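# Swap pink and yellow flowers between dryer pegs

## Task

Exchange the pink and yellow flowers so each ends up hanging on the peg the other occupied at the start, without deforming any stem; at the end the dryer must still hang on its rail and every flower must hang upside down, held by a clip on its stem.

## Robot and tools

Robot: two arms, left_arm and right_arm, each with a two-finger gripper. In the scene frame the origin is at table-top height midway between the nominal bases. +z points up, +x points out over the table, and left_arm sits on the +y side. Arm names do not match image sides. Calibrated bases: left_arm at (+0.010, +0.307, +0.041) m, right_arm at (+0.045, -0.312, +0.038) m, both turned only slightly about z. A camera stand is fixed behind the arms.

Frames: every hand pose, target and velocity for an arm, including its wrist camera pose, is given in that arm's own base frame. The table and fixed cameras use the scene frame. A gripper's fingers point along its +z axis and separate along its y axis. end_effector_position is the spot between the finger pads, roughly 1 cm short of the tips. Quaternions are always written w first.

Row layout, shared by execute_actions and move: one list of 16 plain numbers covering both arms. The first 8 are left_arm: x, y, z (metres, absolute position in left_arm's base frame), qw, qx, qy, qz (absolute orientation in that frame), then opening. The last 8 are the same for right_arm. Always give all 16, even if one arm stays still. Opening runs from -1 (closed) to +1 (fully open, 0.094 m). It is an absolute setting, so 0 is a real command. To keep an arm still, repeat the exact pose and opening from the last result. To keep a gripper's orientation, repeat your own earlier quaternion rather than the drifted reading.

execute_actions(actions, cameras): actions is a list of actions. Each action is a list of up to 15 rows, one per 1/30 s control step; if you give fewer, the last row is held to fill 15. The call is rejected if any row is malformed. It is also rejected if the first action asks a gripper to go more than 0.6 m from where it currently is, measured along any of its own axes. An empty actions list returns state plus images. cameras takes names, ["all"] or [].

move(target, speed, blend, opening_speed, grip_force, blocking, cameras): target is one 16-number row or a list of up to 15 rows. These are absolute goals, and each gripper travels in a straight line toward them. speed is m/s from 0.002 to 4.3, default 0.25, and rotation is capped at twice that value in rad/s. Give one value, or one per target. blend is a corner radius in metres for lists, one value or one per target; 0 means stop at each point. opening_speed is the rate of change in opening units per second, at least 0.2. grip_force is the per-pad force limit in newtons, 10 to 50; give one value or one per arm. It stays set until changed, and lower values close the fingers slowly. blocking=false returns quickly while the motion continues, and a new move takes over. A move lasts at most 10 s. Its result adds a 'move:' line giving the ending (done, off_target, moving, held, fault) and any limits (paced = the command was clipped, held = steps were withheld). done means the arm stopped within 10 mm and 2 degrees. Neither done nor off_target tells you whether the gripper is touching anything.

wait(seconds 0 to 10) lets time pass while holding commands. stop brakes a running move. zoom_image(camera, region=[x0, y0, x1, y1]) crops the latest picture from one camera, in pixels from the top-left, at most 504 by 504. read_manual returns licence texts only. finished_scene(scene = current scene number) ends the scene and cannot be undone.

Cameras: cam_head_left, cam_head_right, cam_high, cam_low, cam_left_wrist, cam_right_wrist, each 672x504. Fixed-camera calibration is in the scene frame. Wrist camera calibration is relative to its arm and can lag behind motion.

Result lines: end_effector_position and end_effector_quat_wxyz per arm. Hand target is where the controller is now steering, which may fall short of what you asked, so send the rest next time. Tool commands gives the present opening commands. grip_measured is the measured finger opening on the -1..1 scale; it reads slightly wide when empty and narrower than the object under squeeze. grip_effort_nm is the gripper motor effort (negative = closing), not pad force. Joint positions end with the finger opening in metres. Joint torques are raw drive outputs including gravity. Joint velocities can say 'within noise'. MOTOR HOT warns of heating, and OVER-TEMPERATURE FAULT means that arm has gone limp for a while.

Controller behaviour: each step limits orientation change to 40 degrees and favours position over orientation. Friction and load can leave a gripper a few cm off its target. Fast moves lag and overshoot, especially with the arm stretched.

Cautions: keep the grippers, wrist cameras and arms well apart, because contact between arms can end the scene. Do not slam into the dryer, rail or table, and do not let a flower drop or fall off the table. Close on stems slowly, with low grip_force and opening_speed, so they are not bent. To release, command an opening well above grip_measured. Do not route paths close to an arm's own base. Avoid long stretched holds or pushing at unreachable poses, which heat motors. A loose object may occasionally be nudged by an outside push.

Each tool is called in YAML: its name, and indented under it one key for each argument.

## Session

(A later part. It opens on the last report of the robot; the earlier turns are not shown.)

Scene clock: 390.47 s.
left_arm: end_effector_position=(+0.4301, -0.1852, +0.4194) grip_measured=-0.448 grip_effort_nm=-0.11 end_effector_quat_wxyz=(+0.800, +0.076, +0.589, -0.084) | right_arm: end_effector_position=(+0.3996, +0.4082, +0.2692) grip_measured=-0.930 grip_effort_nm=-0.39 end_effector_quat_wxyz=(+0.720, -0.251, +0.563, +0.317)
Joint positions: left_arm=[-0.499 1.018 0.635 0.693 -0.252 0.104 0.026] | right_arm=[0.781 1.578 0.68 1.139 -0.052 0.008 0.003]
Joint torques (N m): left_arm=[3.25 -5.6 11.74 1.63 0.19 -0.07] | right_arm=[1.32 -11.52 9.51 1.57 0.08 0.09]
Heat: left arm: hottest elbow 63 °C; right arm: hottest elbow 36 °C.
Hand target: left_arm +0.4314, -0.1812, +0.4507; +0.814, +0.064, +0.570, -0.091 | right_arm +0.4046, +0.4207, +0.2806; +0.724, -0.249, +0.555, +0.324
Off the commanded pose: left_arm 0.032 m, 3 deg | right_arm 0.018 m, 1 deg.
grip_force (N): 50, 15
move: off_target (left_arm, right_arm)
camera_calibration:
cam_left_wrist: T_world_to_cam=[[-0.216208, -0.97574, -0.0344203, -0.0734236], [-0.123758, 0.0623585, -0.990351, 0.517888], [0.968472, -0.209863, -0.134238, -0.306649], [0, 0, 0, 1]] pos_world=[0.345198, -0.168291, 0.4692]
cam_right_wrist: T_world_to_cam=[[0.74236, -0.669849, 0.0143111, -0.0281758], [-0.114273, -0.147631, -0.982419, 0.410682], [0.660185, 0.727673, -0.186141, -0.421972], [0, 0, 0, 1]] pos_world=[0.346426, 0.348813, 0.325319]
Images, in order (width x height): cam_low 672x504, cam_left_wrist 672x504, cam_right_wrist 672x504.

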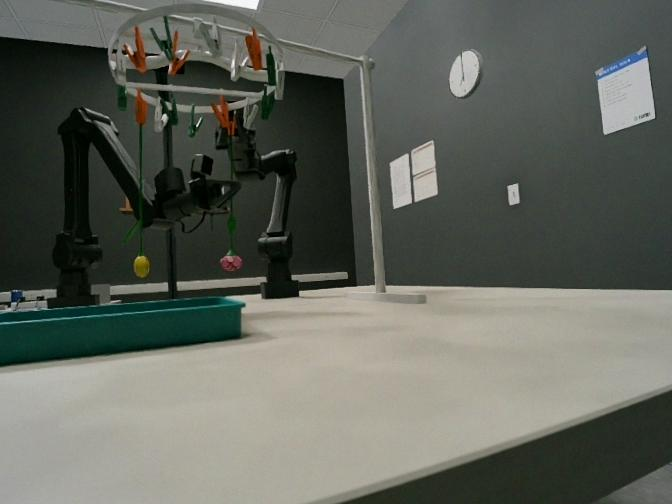

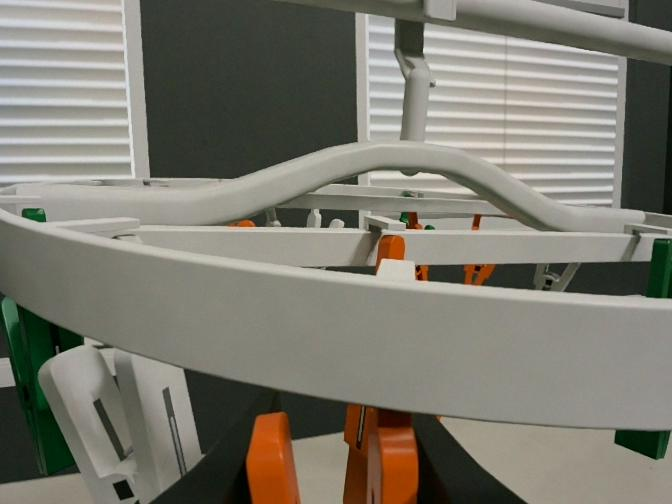

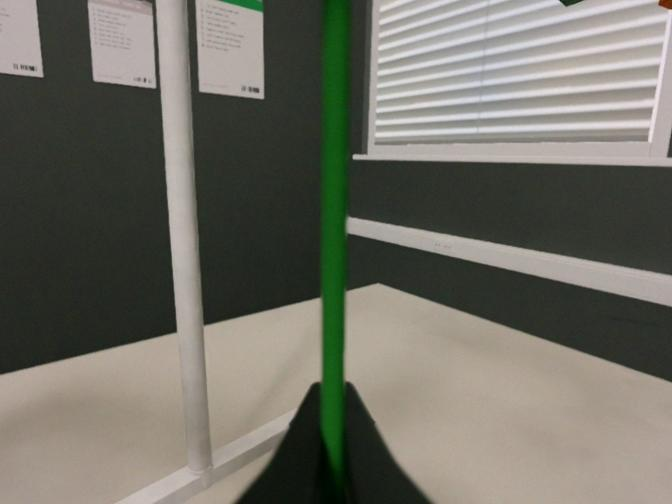

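move:
  target: [0.4329, -0.1818, 0.451, 0.8141, 0.0636, 0.5700, -0.0909, -0.64, 0.4052, 0.4215, 0.2805, 0.7240, -0.2490, 0.5555, 0.3245, -1.0]
  speed: 0.08
  opening_speed: 0.4
  cameras: ["cam_left_wrist", "cam_right_wrist", "cam_low"]

zoom_image:
  camera: "cam_left_wrist"
  region: [168, 252, 504, 504]

zoom_image:
  camera: "cam_low"
  region: [200, 80, 270, 150]

Scene clock: 395.90 s.
left_arm: end_effector_position=(+0.4300, -0.1854, +0.4194) grip_measured=-0.617 grip_effort_nm=-1.00 end_effector_quat_wxyz=(+0.800, +0.077, +0.589, -0.085) | right_arm: end_effector_position=(+0.3996, +0.4082, +0.2692) grip_measured=-0.930 grip_effort_nm=-0.39 end_effector_quat_wxyz=(+0.720, -0.251, +0.563, +0.317)
Joint positions: left_arm=[-0.499 1.018 0.635 0.693 -0.251 0.104 0.018] | right_arm=[0.781 1.578 0.68 1.139 -0.052 0.008 0.003]
Joint torques (N m): left_arm=[3.31 -5.6 11.75 1.65 0.14 -0.07] | right_arm=[1.32 -11.46 9.51 1.5 0.09 0.1]
Heat: left arm: hottest elbow 63 °C; right arm: hottest elbow 36 °C.
Hand target: left_arm +0.4314, -0.1813, +0.4506; +0.814, +0.064, +0.570, -0.091 | right_arm +0.4046, +0.4207, +0.2806; +0.724, -0.249, +0.555, +0.324
Off the commanded pose: left_arm 0.032 m, 3 deg | right_arm 0.018 m, 1 deg.
grip_force (N): 50, 15
move: off_target (left_arm, right_arm)
camera_calibration:
cam_left_wrist: T_world_to_cam=[[-0.217275, -0.975489, -0.0348177, -0.072922], [-0.123516, 0.0628593, -0.99035, 0.517894], [0.968264, -0.210878, -0.134146, -0.306811], [0, 0, 0, 1]] pos_world=[0.345198, -0.168389, 0.469199]
cam_right_wrist: T_world_to_cam=[[0.74236, -0.669849, 0.0143111, -0.0281758], [-0.114273, -0.147631, -0.982419, 0.410682], [0.660185, 0.727673, -0.186141, -0.421972], [0, 0, 0, 1]] pos_world=[0.346426, 0.348813, 0.325319]
Images, in order (width x height): cam_low 672x504, cam_left_wrist 672x504, cam_right_wrist 672x504.

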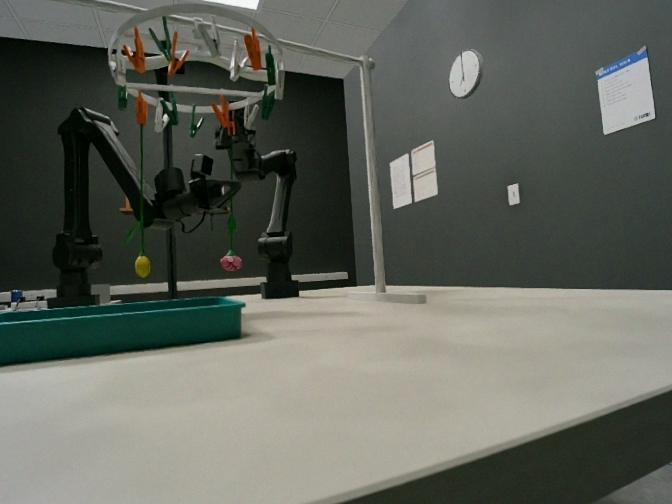

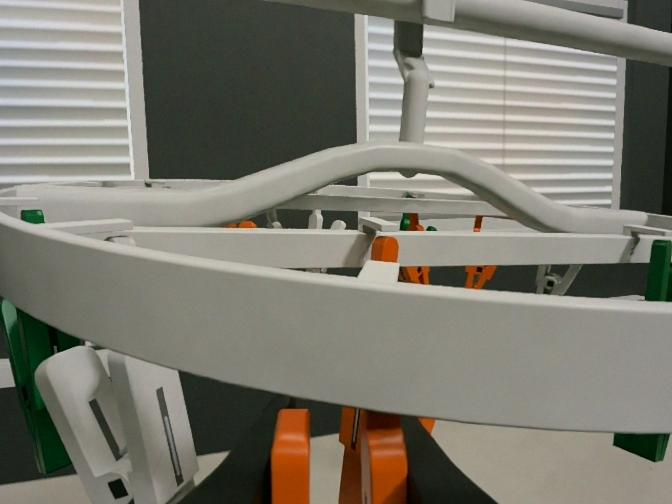

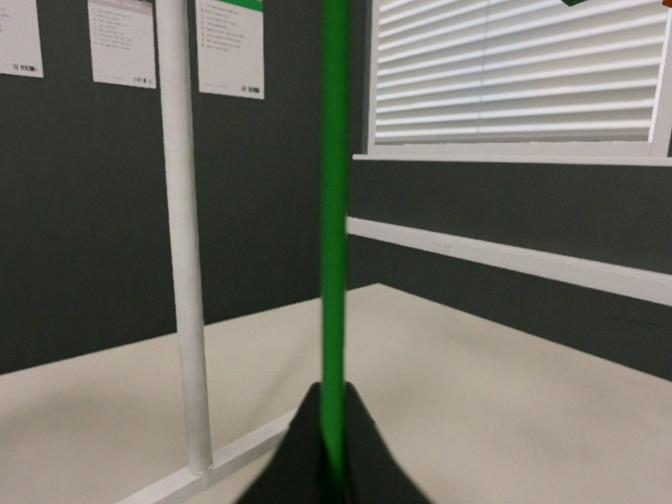

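Scaled by 1.500 from the camera's 672x504 image, which has a finer 960x720 frame.

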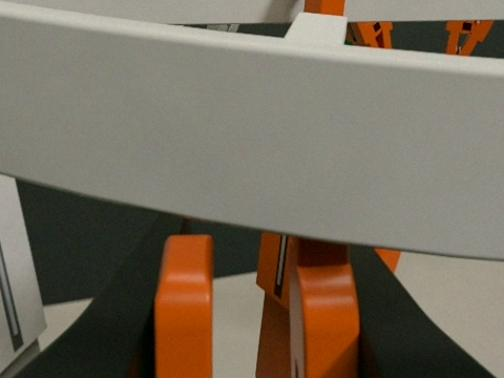

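Scaled by 7.200 from the camera's 672x504 image, which has a finer 960x720 frame.

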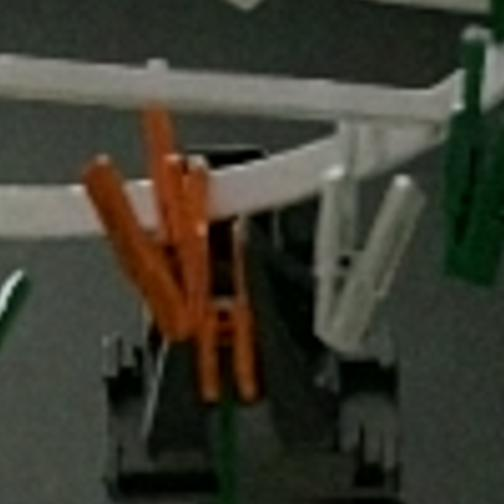

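move:
  target: [0.4329, -0.1818, 0.451, 0.8141, 0.0636, 0.5700, -0.0909, -0.64, 0.4052, 0.4215, 0.2255, 0.7240, -0.2490, 0.5555, 0.3245, -1.0]
  speed: 0.08
  cameras: ["cam_left_wrist", "cam_right_wrist", "cam_low"]

zoom_image:
  camera: "cam_low"
  region: [180, 80, 300, 280]

Scene clock: 401.30 s.
left_arm: end_effector_position=(+0.4300, -0.1854, +0.4194) grip_measured=-0.618 grip_effort_nm=-1.06 end_effector_quat_wxyz=(+0.800, +0.077, +0.589, -0.085) | right_arm: end_effector_position=(+0.4054, +0.4143, +0.2225) grip_measured=-0.930 grip_effort_nm=-0.39 end_effector_quat_wxyz=(+0.721, -0.251, +0.563, +0.318)
Joint positions: left_arm=[-0.499 1.018 0.635 0.693 -0.251 0.104 0.018] | right_arm=[0.782 1.728 0.68 1.292 -0.052 0.008 0.003]
Joint torques (N m): left_arm=[3.31 -5.6 11.75 1.63 0.14 -0.07] | right_arm=[1.2 -12.69 6.5 2.63 0.07 0.09]
Heat: left arm: hottest elbow 63 °C; right arm: hottest elbow 37 °C.
Hand target: left_arm +0.4314, -0.1813, +0.4506; +0.814, +0.064, +0.570, -0.091 | right_arm +0.4050, +0.4214, +0.2254; +0.724, -0.249, +0.556, +0.325
Off the commanded pose: left_arm 0.032 m, 3 deg | right_arm 0.008 m, 1 deg.
grip_force (N): 50, 15
move: off_target (left_arm)
camera_calibration:
cam_left_wrist: T_world_to_cam=[[-0.217275, -0.975489, -0.0348177, -0.072922], [-0.123516, 0.0628593, -0.99035, 0.517894], [0.968264, -0.210878, -0.134146, -0.306811], [0, 0, 0, 1]] pos_world=[0.345198, -0.168389, 0.469199]
cam_right_wrist: T_world_to_cam=[[0.742579, -0.669604, 0.0144293, -0.0279079], [-0.112602, -0.146053, -0.982848, 0.365189], [0.660226, 0.728217, -0.183855, -0.439517], [0, 0, 0, 1]] pos_world=[0.352025, 0.354714, 0.278521]
Images, in order (width x height): cam_low 672x504, cam_left_wrist 672x504, cam_right_wrist 672x504.

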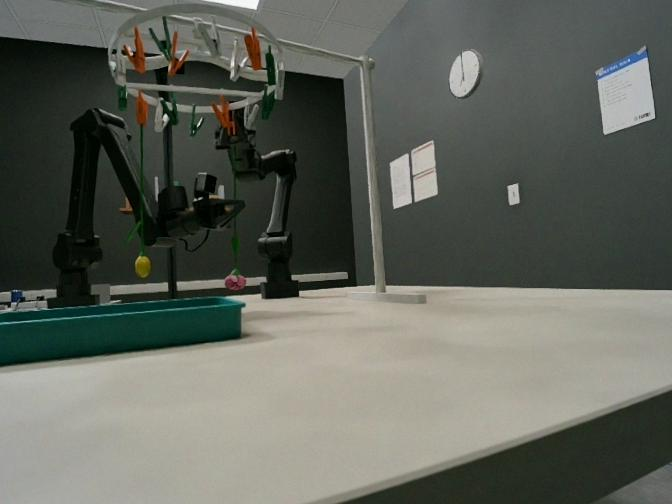

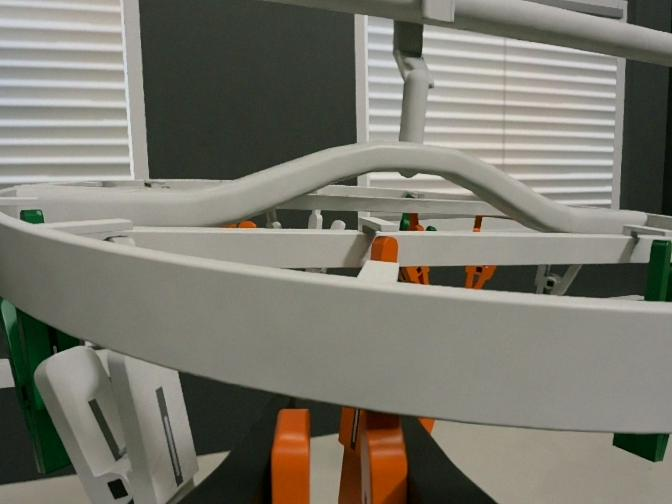

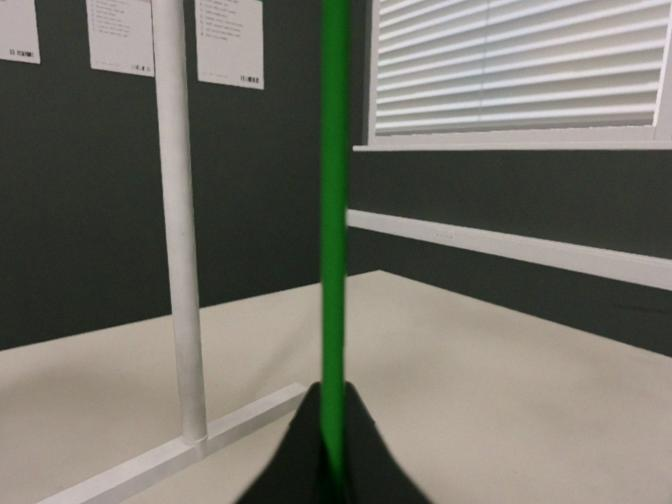

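Scaled by 2.520 from the camera's 672x504 image, which has a finer 960x720 frame.

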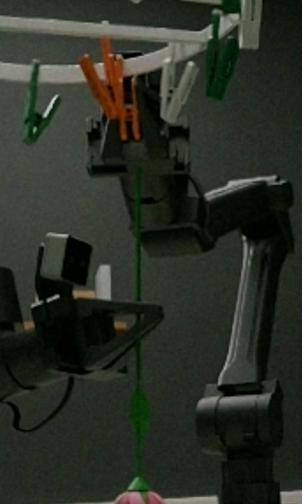

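move:
  target:
    - [0.4329, -0.1818, 0.451, 0.8141, 0.0636, 0.5700, -0.0909, -0.02, 0.4052, 0.4215, 0.2255, 0.7240, -0.2490, 0.5555, 0.3245, -1.0]
    - [0.340, -0.1605, 0.449, 0.8141, 0.0636, 0.5700, -0.0909, -0.02, 0.4052, 0.4215, 0.2255, 0.7240, -0.2490, 0.5555, 0.3245, -1.0]
    - [0.344, -0.281, 0.439, 0.8027, -0.0325, 0.5939, 0.0439, -0.02, 0.3695, 0.3125, 0.2255, 0.6929, -0.2964, 0.5317, 0.3863, -1.0]
  speed: [0.1, 0.15, 0.12]
  blend: [0, 0.02, 0]
  opening_speed: 0.5
  cameras: ["cam_left_wrist", "cam_right_wrist", "cam_head_left", "cam_low"]

zoom_image:
  camera: "cam_left_wrist"
  region: [168, 252, 504, 504]

zoom_image:
  camera: "cam_low"
  region: [120, 60, 300, 280]

Scene clock: 439.53 s.
left_arm: end_effector_position=(+0.3416, -0.2722, +0.4164) grip_measured=-0.022 grip_effort_nm=0.05 end_effector_quat_wxyz=(+0.795, -0.017, +0.604, +0.057) | right_arm: end_effector_position=(+0.3707, +0.3183, +0.2231) grip_measured=-0.930 grip_effort_nm=-0.39 end_effector_quat_wxyz=(+0.691, -0.303, +0.533, +0.383)
Joint positions: left_arm=[-1.025 1.169 0.689 1.054 -1.052 0.555 0.046] | right_arm=[0.554 1.604 0.462 1.423 -0.454 0.115 0.003]
Joint torques (N m): left_arm=[2.02 -4.89 11.45 2 0.23 0.17] | right_arm=[-0.21 -10.75 3.81 2.43 0.02 0.19]
Heat: left arm: hottest elbow 63 °C; right arm: hottest elbow 35 °C.
Hand target: left_arm +0.3431, -0.2800, +0.4385; +0.802, -0.032, +0.594, +0.044 | right_arm +0.3695, +0.3126, +0.2256; +0.693, -0.297, +0.532, +0.386
Off the commanded pose: left_arm 0.024 m, 3 deg | right_arm 0.006 m, 1 deg.
grip_force (N): 50, 15
move: off_target (left_arm)
camera_calibration:
cam_left_wrist: T_world_to_cam=[[0.118753, -0.991493, -0.0532902, -0.288304], [-0.165241, 0.0331874, -0.985695, 0.513735], [0.979078, 0.12586, -0.159894, -0.141288], [0, 0, 0, 1]] pos_world=[0.257459, -0.285119, 0.468431]
cam_right_wrist: T_world_to_cam=[[0.853977, -0.519898, 0.0207354, -0.156755], [-0.0739653, -0.160749, -0.98422, 0.338513], [0.515027, 0.838967, -0.17573, -0.329983], [0, 0, 0, 1]] pos_world=[0.328853, 0.249764, 0.278434]
Images, in order (width x height): cam_head_left 672x504, cam_low 672x504, cam_left_wrist 672x504, cam_right_wrist 672x504.

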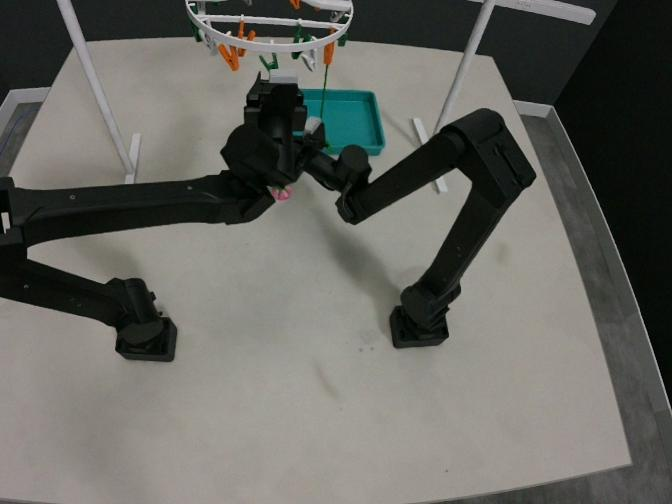

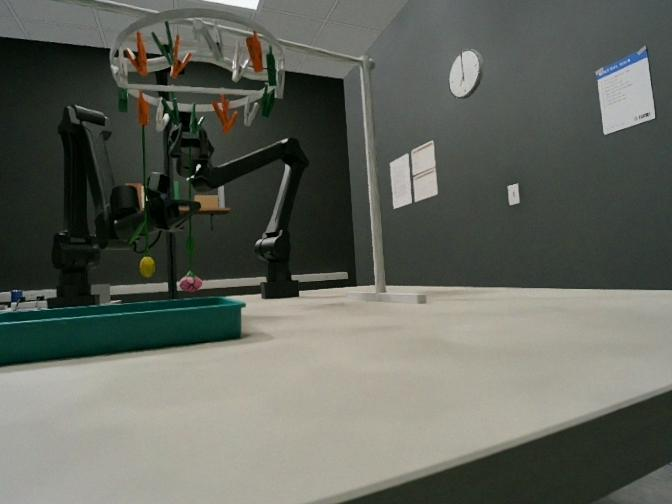

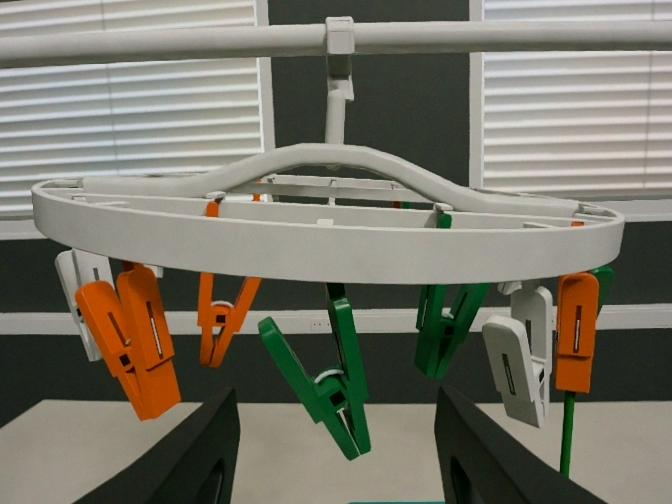

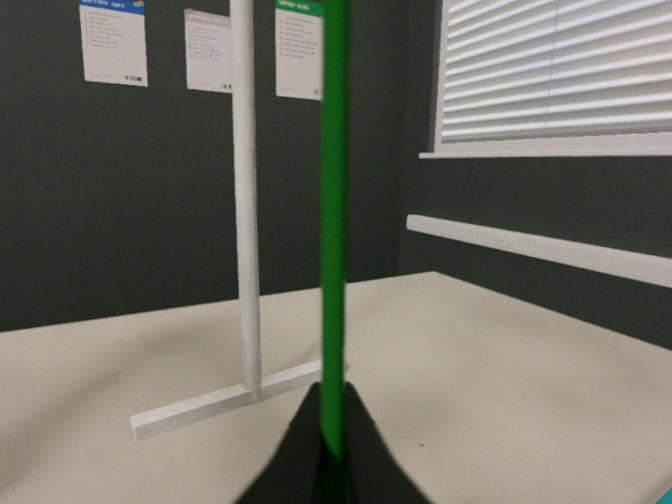

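Scaled by 1.500 from the camera's 672x504 image, which has a finer 960x720 frame.

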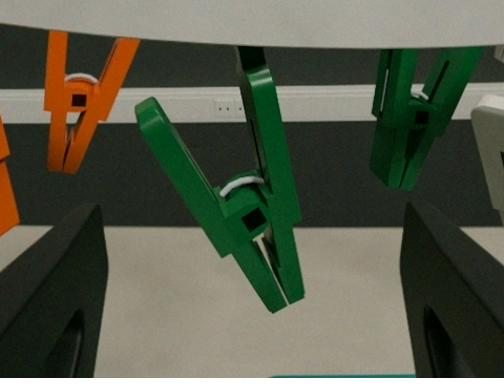

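Scaled by 2.291 from the camera's 672x504 image, which has a finer 960x720 frame.

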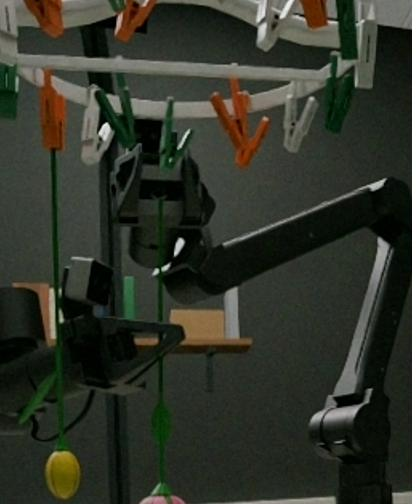

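move:
  target: [0.3991, -0.264, 0.4415, 0.8027, -0.0325, 0.5939, 0.0439, -0.02, 0.3695, 0.3125, 0.2255, 0.6929, -0.2964, 0.5317, 0.3863, -1.0]
  speed: 0.08
  cameras: ["cam_left_wrist", "cam_low"]

zoom_image:
  camera: "cam_left_wrist"
  region: [168, 252, 504, 504]

zoom_image:
  camera: "cam_low"
  region: [120, 60, 260, 200]

Scene clock: 454.57 s.
left_arm: end_effector_position=(+0.3900, -0.2589, +0.4204) grip_measured=-0.022 grip_effort_nm=0.05 end_effector_quat_wxyz=(+0.797, -0.017, +0.602, +0.054) | right_arm: end_effector_position=(+0.3707, +0.3183, +0.2231) grip_measured=-0.930 grip_effort_nm=-0.39 end_effector_quat_wxyz=(+0.691, -0.303, +0.533, +0.383)
Joint positions: left_arm=[-0.887 1.194 0.736 0.934 -0.927 0.43 0.046] | right_arm=[0.554 1.604 0.462 1.423 -0.454 0.115 0.003]
Joint torques (N m): left_arm=[3.14 -5.42 11.78 1.06 0.36 -0.07] | right_arm=[-0.26 -10.7 3.77 2.48 0.01 0.19]
Heat: left arm: hottest elbow 61 °C; right arm: hottest elbow 34 °C.
Hand target: left_arm +0.3979, -0.2632, +0.4410; +0.803, -0.032, +0.594, +0.044 | right_arm +0.3695, +0.3126, +0.2256; +0.693, -0.297, +0.532, +0.386
Off the commanded pose: left_arm 0.024 m, 2 deg | right_arm 0.006 m, 1 deg.
grip_force (N): 50, 15
move: off_target (left_arm)
camera_calibration:
cam_left_wrist: T_world_to_cam=[[0.114892, -0.992182, -0.0487366, -0.281271], [-0.159126, 0.030046, -0.986801, 0.522537], [0.98055, 0.121131, -0.154429, -0.193659], [0, 0, 0, 1]] pos_world=[0.305357, -0.271314, 0.472025]
Images, in order (width x height): cam_low 672x504, cam_left_wrist 672x504.

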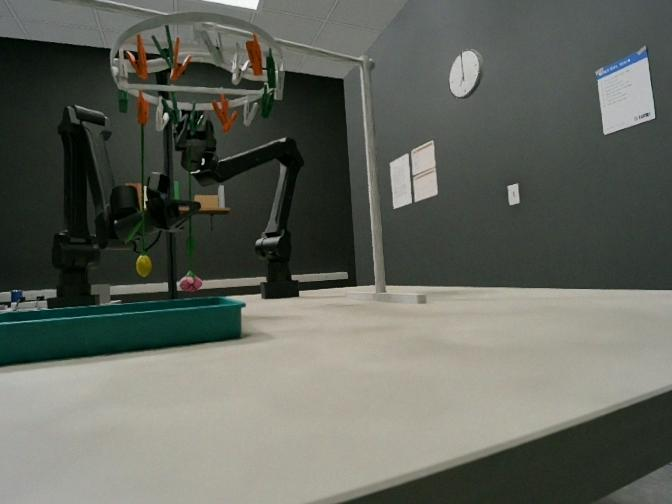

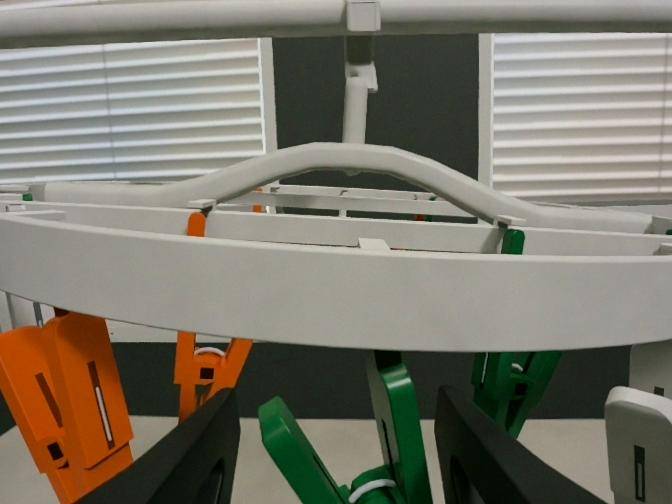

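Scaled by 1.500 from the camera's 672x504 image, which has a finer 960x720 frame.

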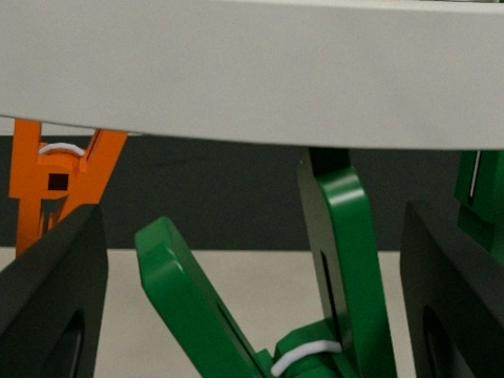

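Scaled by 3.600 from the camera's 672x504 image, which has a finer 960x720 frame.

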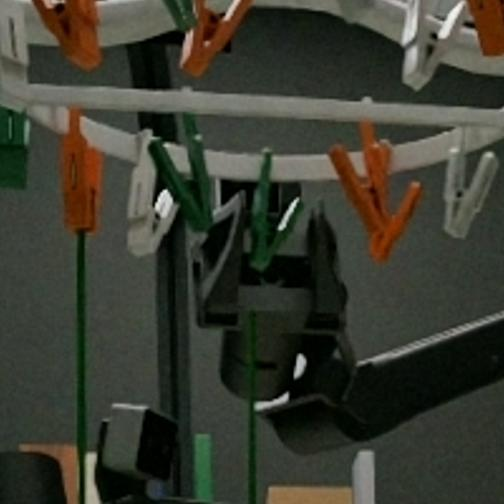

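move:
  target: [0.3991, -0.264, 0.4415, 0.8027, -0.0325, 0.5939, 0.0439, -0.64, 0.3695, 0.3125, 0.2255, 0.6929, -0.2964, 0.5317, 0.3863, -1.0]
  speed: 0.08
  opening_speed: 0.4
  cameras: ["cam_left_wrist", "cam_low", "cam_right_wrist", "cam_head_right", "cam_high"]

zoom_image:
  camera: "cam_left_wrist"
  region: [168, 252, 504, 504]

zoom_image:
  camera: "cam_low"
  region: [150, 80, 250, 180]

zoom_image:
  camera: "cam_high"
  region: [250, 180, 400, 300]

Scene clock: 461.87 s.
left_arm: end_effector_position=(+0.3900, -0.2590, +0.4204) grip_measured=-0.585 grip_effort_nm=-1.00 end_effector_quat_wxyz=(+0.797, -0.017, +0.602, +0.053) | right_arm: end_effector_position=(+0.3707, +0.3183, +0.2231) grip_measured=-0.930 grip_effort_nm=-0.39 end_effector_quat_wxyz=(+0.691, -0.303, +0.533, +0.383)
Joint positions: left_arm=[-0.887 1.194 0.736 0.934 -0.927 0.429 0.019] | right_arm=[0.554 1.604 0.462 1.423 -0.454 0.115 0.003]
Joint torques (N m): left_arm=[3.08 -5.42 11.77 1.09 0.34 -0.06] | right_arm=[-0.21 -10.87 3.82 2.44 0 0.19]
Heat: left arm: hottest elbow 62 °C; right arm: hottest elbow 33 °C.
Hand target: left_arm +0.3979, -0.2632, +0.4410; +0.803, -0.032, +0.594, +0.044 | right_arm +0.3695, +0.3126, +0.2256; +0.693, -0.297, +0.532, +0.386
Off the commanded pose: left_arm 0.024 m, 2 deg | right_arm 0.006 m, 1 deg.
grip_force (N): 50, 15
move: off_target (left_arm)
camera_calibration:
cam_left_wrist: T_world_to_cam=[[0.114245, -0.992307, -0.0477044, -0.281593], [-0.15889, 0.0291498, -0.986866, 0.522253], [0.980664, 0.120324, -0.154337, -0.193956], [0, 0, 0, 1]] pos_world=[0.305357, -0.271313, 0.472026]
cam_right_wrist: T_world_to_cam=[[0.853977, -0.519898, 0.0207354, -0.156755], [-0.0739653, -0.160749, -0.98422, 0.338513], [0.515027, 0.838967, -0.17573, -0.329983], [0, 0, 0, 1]] pos_world=[0.328853, 0.249764, 0.278434]
Images, in order (width x height): cam_head_right 672x504, cam_high 672x504, cam_low 672x504, cam_left_wrist 672x504, cam_right_wrist 672x504.

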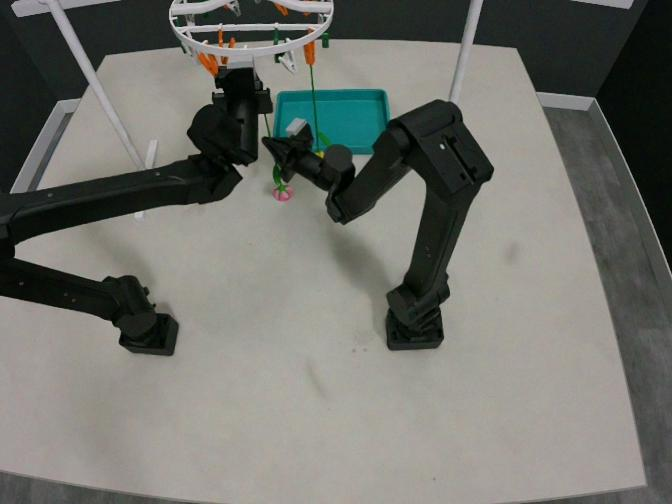

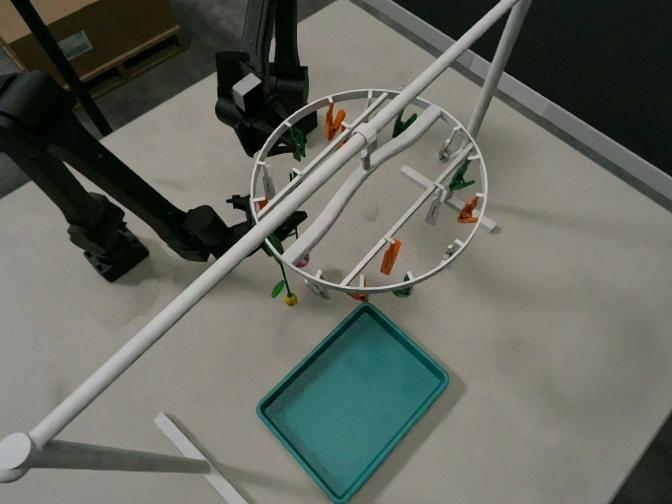

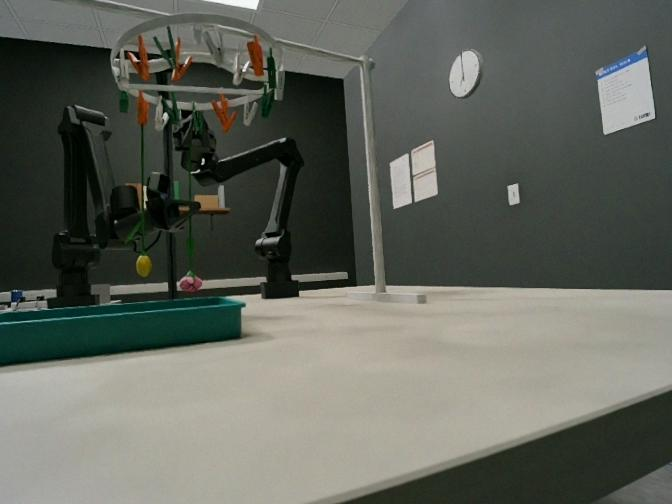

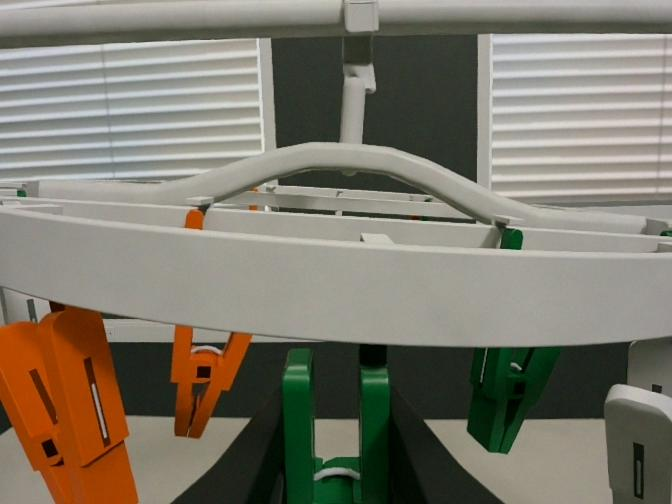

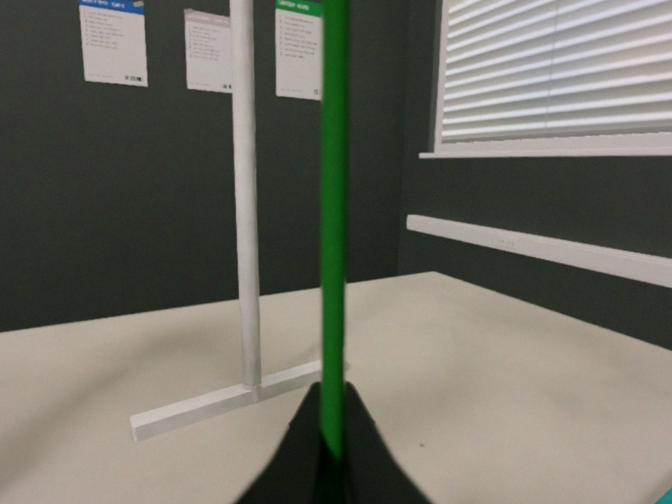

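Scaled by 1.500 from the camera's 672x504 image, which has a finer 960x720 frame.

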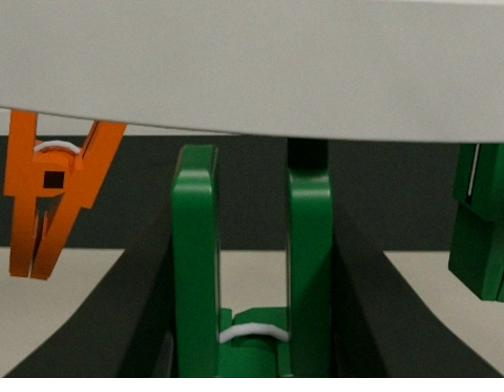

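Scaled by 5.040 from the camera's 672x504 image, which has a finer 960x720 frame.

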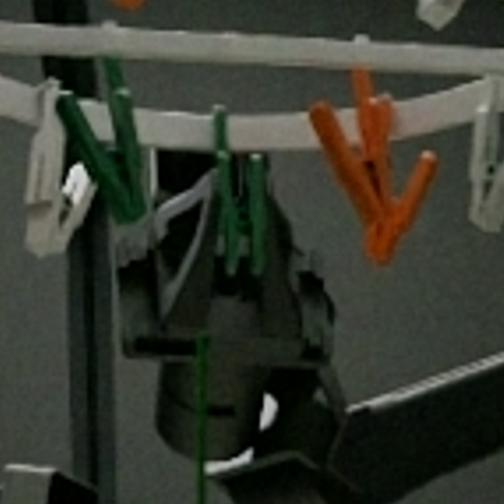

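Scaled by 3.360 from the camera's 672x504 image, which has a finer 960x720 frame.

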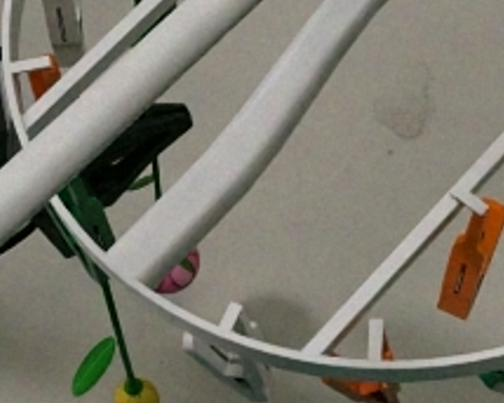

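zoom_image:
  camera: "cam_high"
  region: [250, 100, 350, 220]

zoom_image:
  camera: "cam_head_right"
  region: [190, 40, 350, 210]

Scaled by 4.200 from the camera's 672x504 image, which has a finer 960x720 frame.

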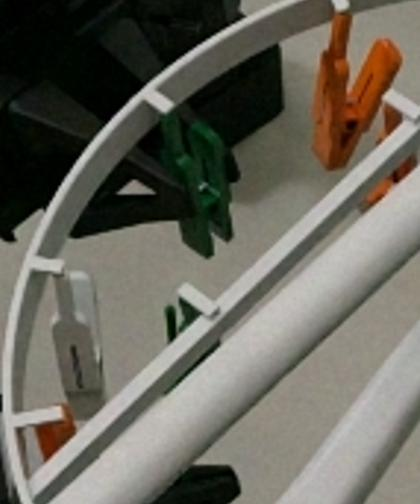

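Scaled by 2.965 from the camera's 672x504 image, which has a finer 960x720 frame.

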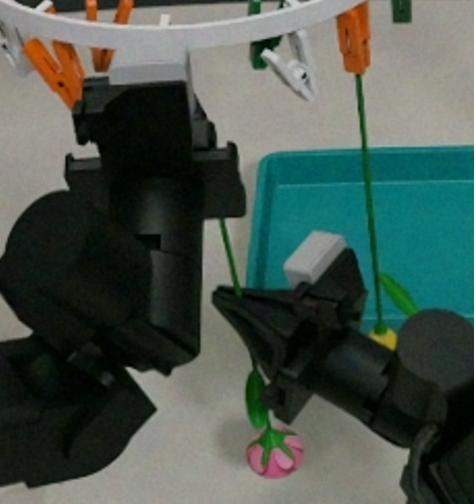

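move:
  target: [0.3991, -0.264, 0.4415, 0.8027, -0.0325, 0.5939, 0.0439, -0.64, 0.366, 0.346, 0.257, 0.6929, -0.2964, 0.5317, 0.3863, -1.0]
  speed: 0.08
  cameras: ["cam_low", "cam_high", "cam_right_wrist"]

zoom_image:
  camera: "cam_low"
  region: [150, 80, 250, 180]

zoom_image:
  camera: "cam_high"
  region: [260, 120, 340, 200]

Scene clock: 490.67 s.
left_arm: end_effector_position=(+0.3900, -0.2590, +0.4204) grip_measured=-0.587 grip_effort_nm=-1.06 end_effector_quat_wxyz=(+0.797, -0.017, +0.602, +0.053) | right_arm: end_effector_position=(+0.3600, +0.3364, +0.2397) grip_measured=-0.930 grip_effort_nm=-0.39 end_effector_quat_wxyz=(+0.681, -0.293, +0.548, +0.386)
Joint positions: left_arm=[-0.887 1.194 0.736 0.934 -0.927 0.429 0.019] | right_arm=[0.624 1.512 0.468 1.289 -0.372 0.115 0.003]
Joint torques (N m): left_arm=[3.14 -5.42 11.75 1.09 0.34 -0.07] | right_arm=[1.38 -10.23 8.14 1.55 0.14 -0.07]
Heat: left arm: hottest elbow 64 °C; right arm: hottest elbow 31 °C.
Hand target: left_arm +0.3979, -0.2632, +0.4410; +0.803, -0.032, +0.594, +0.044 | right_arm +0.3653, +0.3455, +0.2571; +0.693, -0.296, +0.532, +0.386
Off the commanded pose: left_arm 0.024 m, 2 deg | right_arm 0.021 m, 2 deg.
grip_force (N): 50, 15
move: off_target (left_arm, right_arm)
camera_calibration:
cam_right_wrist: T_world_to_cam=[[0.849646, -0.527187, -0.0132431, -0.126418], [-0.115795, -0.162005, -0.979972, 0.371429], [0.514483, 0.834163, -0.198692, -0.329343], [0, 0, 0, 1]] pos_world=[0.319861, 0.268253, 0.296878]
Images, in order (width x height): cam_high 672x504, cam_low 672x504, cam_right_wrist 672x504.

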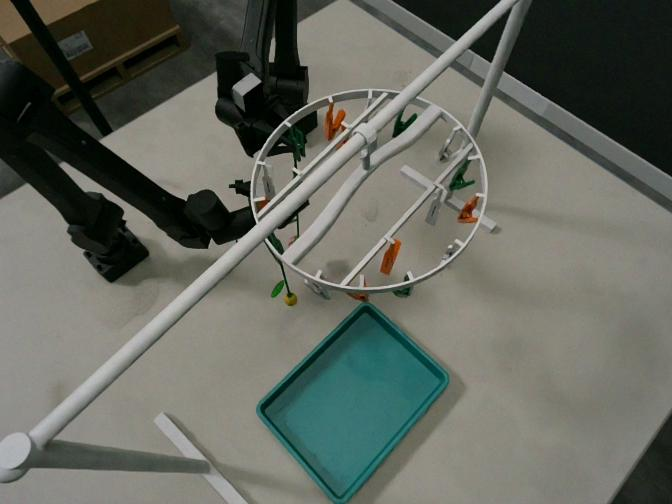

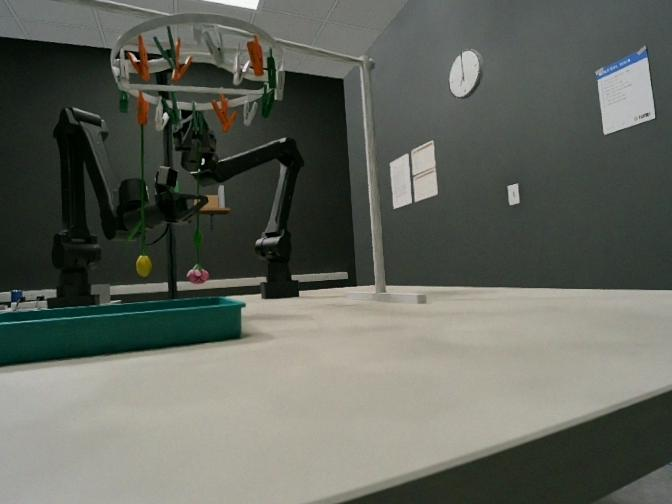

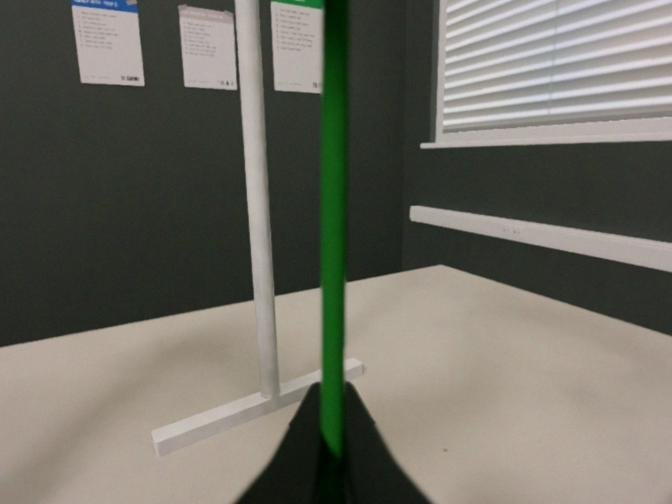

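Scaled by 5.040 from the camera's 672x504 image, which has a finer 960x720 frame.

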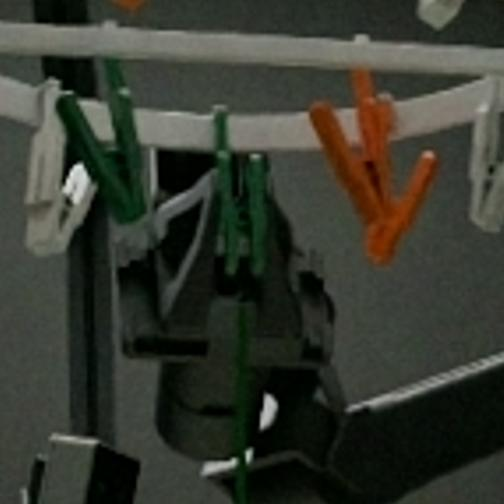

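Scaled by 6.300 from the camera's 672x504 image, which has a finer 960x720 frame.

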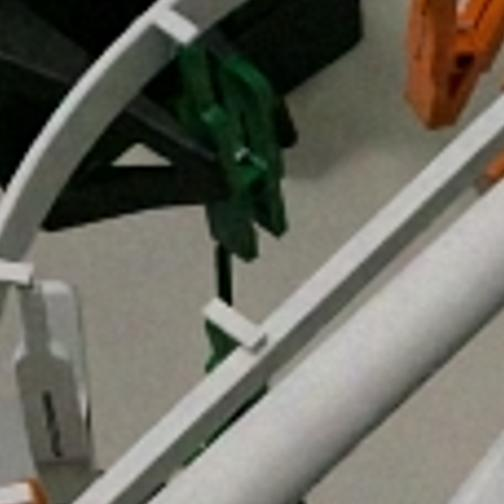

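zoom_image:
  camera: "cam_high"
  region: [280, 130, 324, 174]

zoom_image:
  camera: "cam_low"
  region: [180, 110, 224, 154]

Scaled by 11.455 from the camera's 672x504 image, which has a finer 960x720 frame.

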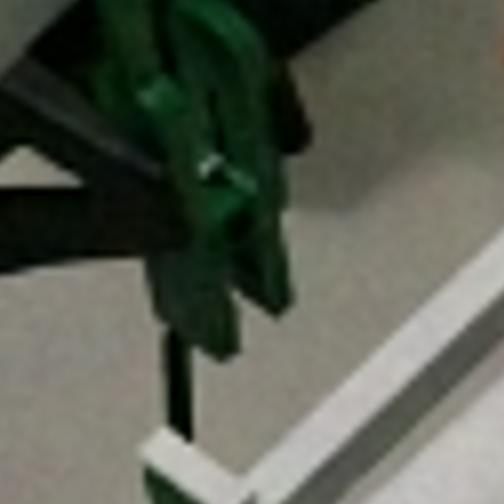

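Scaled by 11.455 from the camera's 672x504 image, which has a finer 960x720 frame.

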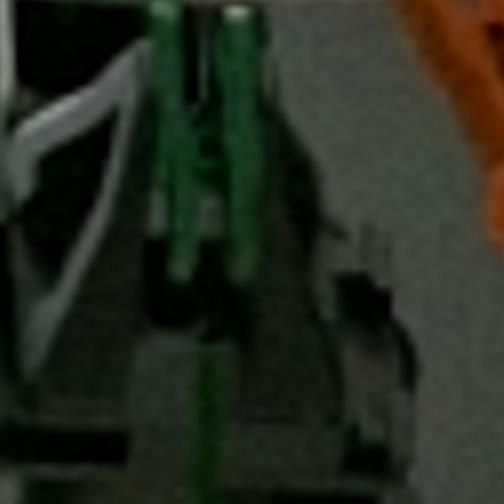

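move:
  target: [0.3991, -0.264, 0.4415, 0.8027, -0.0325, 0.5939, 0.0439, -0.64, 0.377, 0.346, 0.261, 0.6929, -0.2964, 0.5317, 0.3863, -1.0]
  speed: 0.06
  cameras: ["cam_low", "cam_high"]

zoom_image:
  camera: "cam_high"
  region: [280, 130, 324, 174]

zoom_image:
  camera: "cam_low"
  region: [180, 110, 224, 154]

Scene clock: 518.30 s.
left_arm: end_effector_position=(+0.3900, -0.2590, +0.4204) grip_measured=-0.587 grip_effort_nm=-1.06 end_effector_quat_wxyz=(+0.797, -0.017, +0.602, +0.053) | right_arm: end_effector_position=(+0.3644, +0.3424, +0.2461) grip_measured=-0.930 grip_effort_nm=-0.39 end_effector_quat_wxyz=(+0.681, -0.298, +0.543, +0.390)
Joint positions: left_arm=[-0.887 1.194 0.736 0.934 -0.927 0.429 0.019] | right_arm=[0.624 1.512 0.494 1.271 -0.387 0.115 0.003]
Joint torques (N m): left_arm=[3.14 -5.48 11.77 1.07 0.34 -0.07] | right_arm=[-0.26 -9.76 8.42 1.57 -0.01 -0.02]
Heat: left arm: hottest elbow 65 °C; right arm: hottest elbow 32 °C.
Hand target: left_arm +0.3979, -0.2632, +0.4410; +0.803, -0.032, +0.594, +0.044 | right_arm +0.3763, +0.3455, +0.2610; +0.693, -0.297, +0.532, +0.386
Off the commanded pose: left_arm 0.024 m, 2 deg | right_arm 0.020 m, 2 deg.
grip_force (N): 50, 15
move: off_target (left_arm, right_arm)
Images, in order (width x height): cam_high 672x504, cam_low 672x504.

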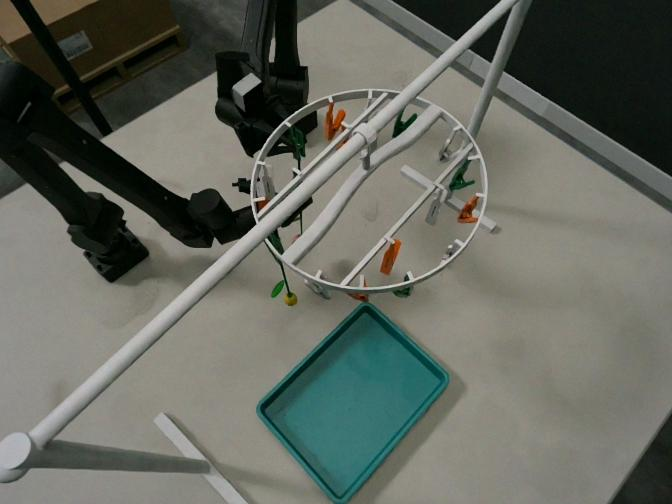

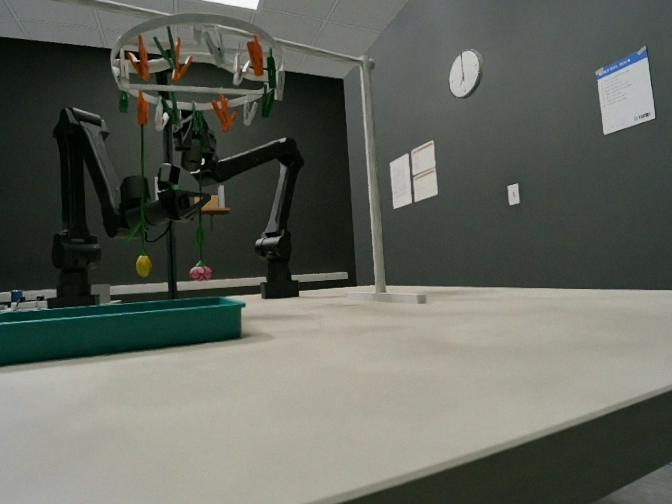

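Scaled by 11.455 from the camera's 672x504 image, which has a finer 960x720 frame.

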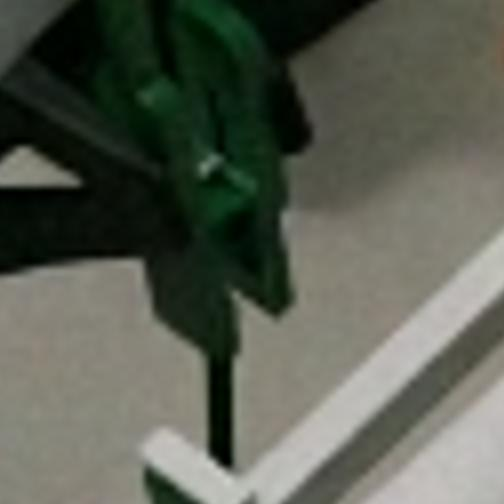

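Scaled by 11.455 from the camera's 672x504 image, which has a finer 960x720 frame.

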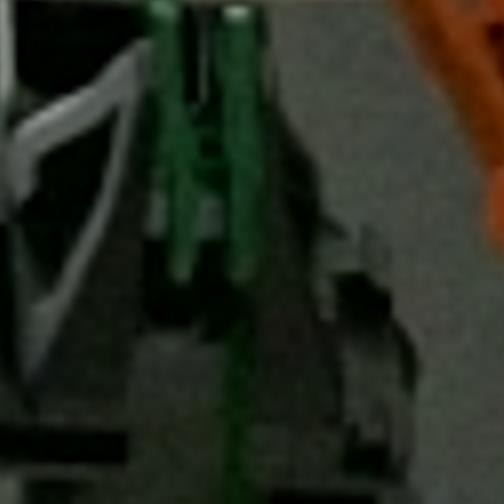

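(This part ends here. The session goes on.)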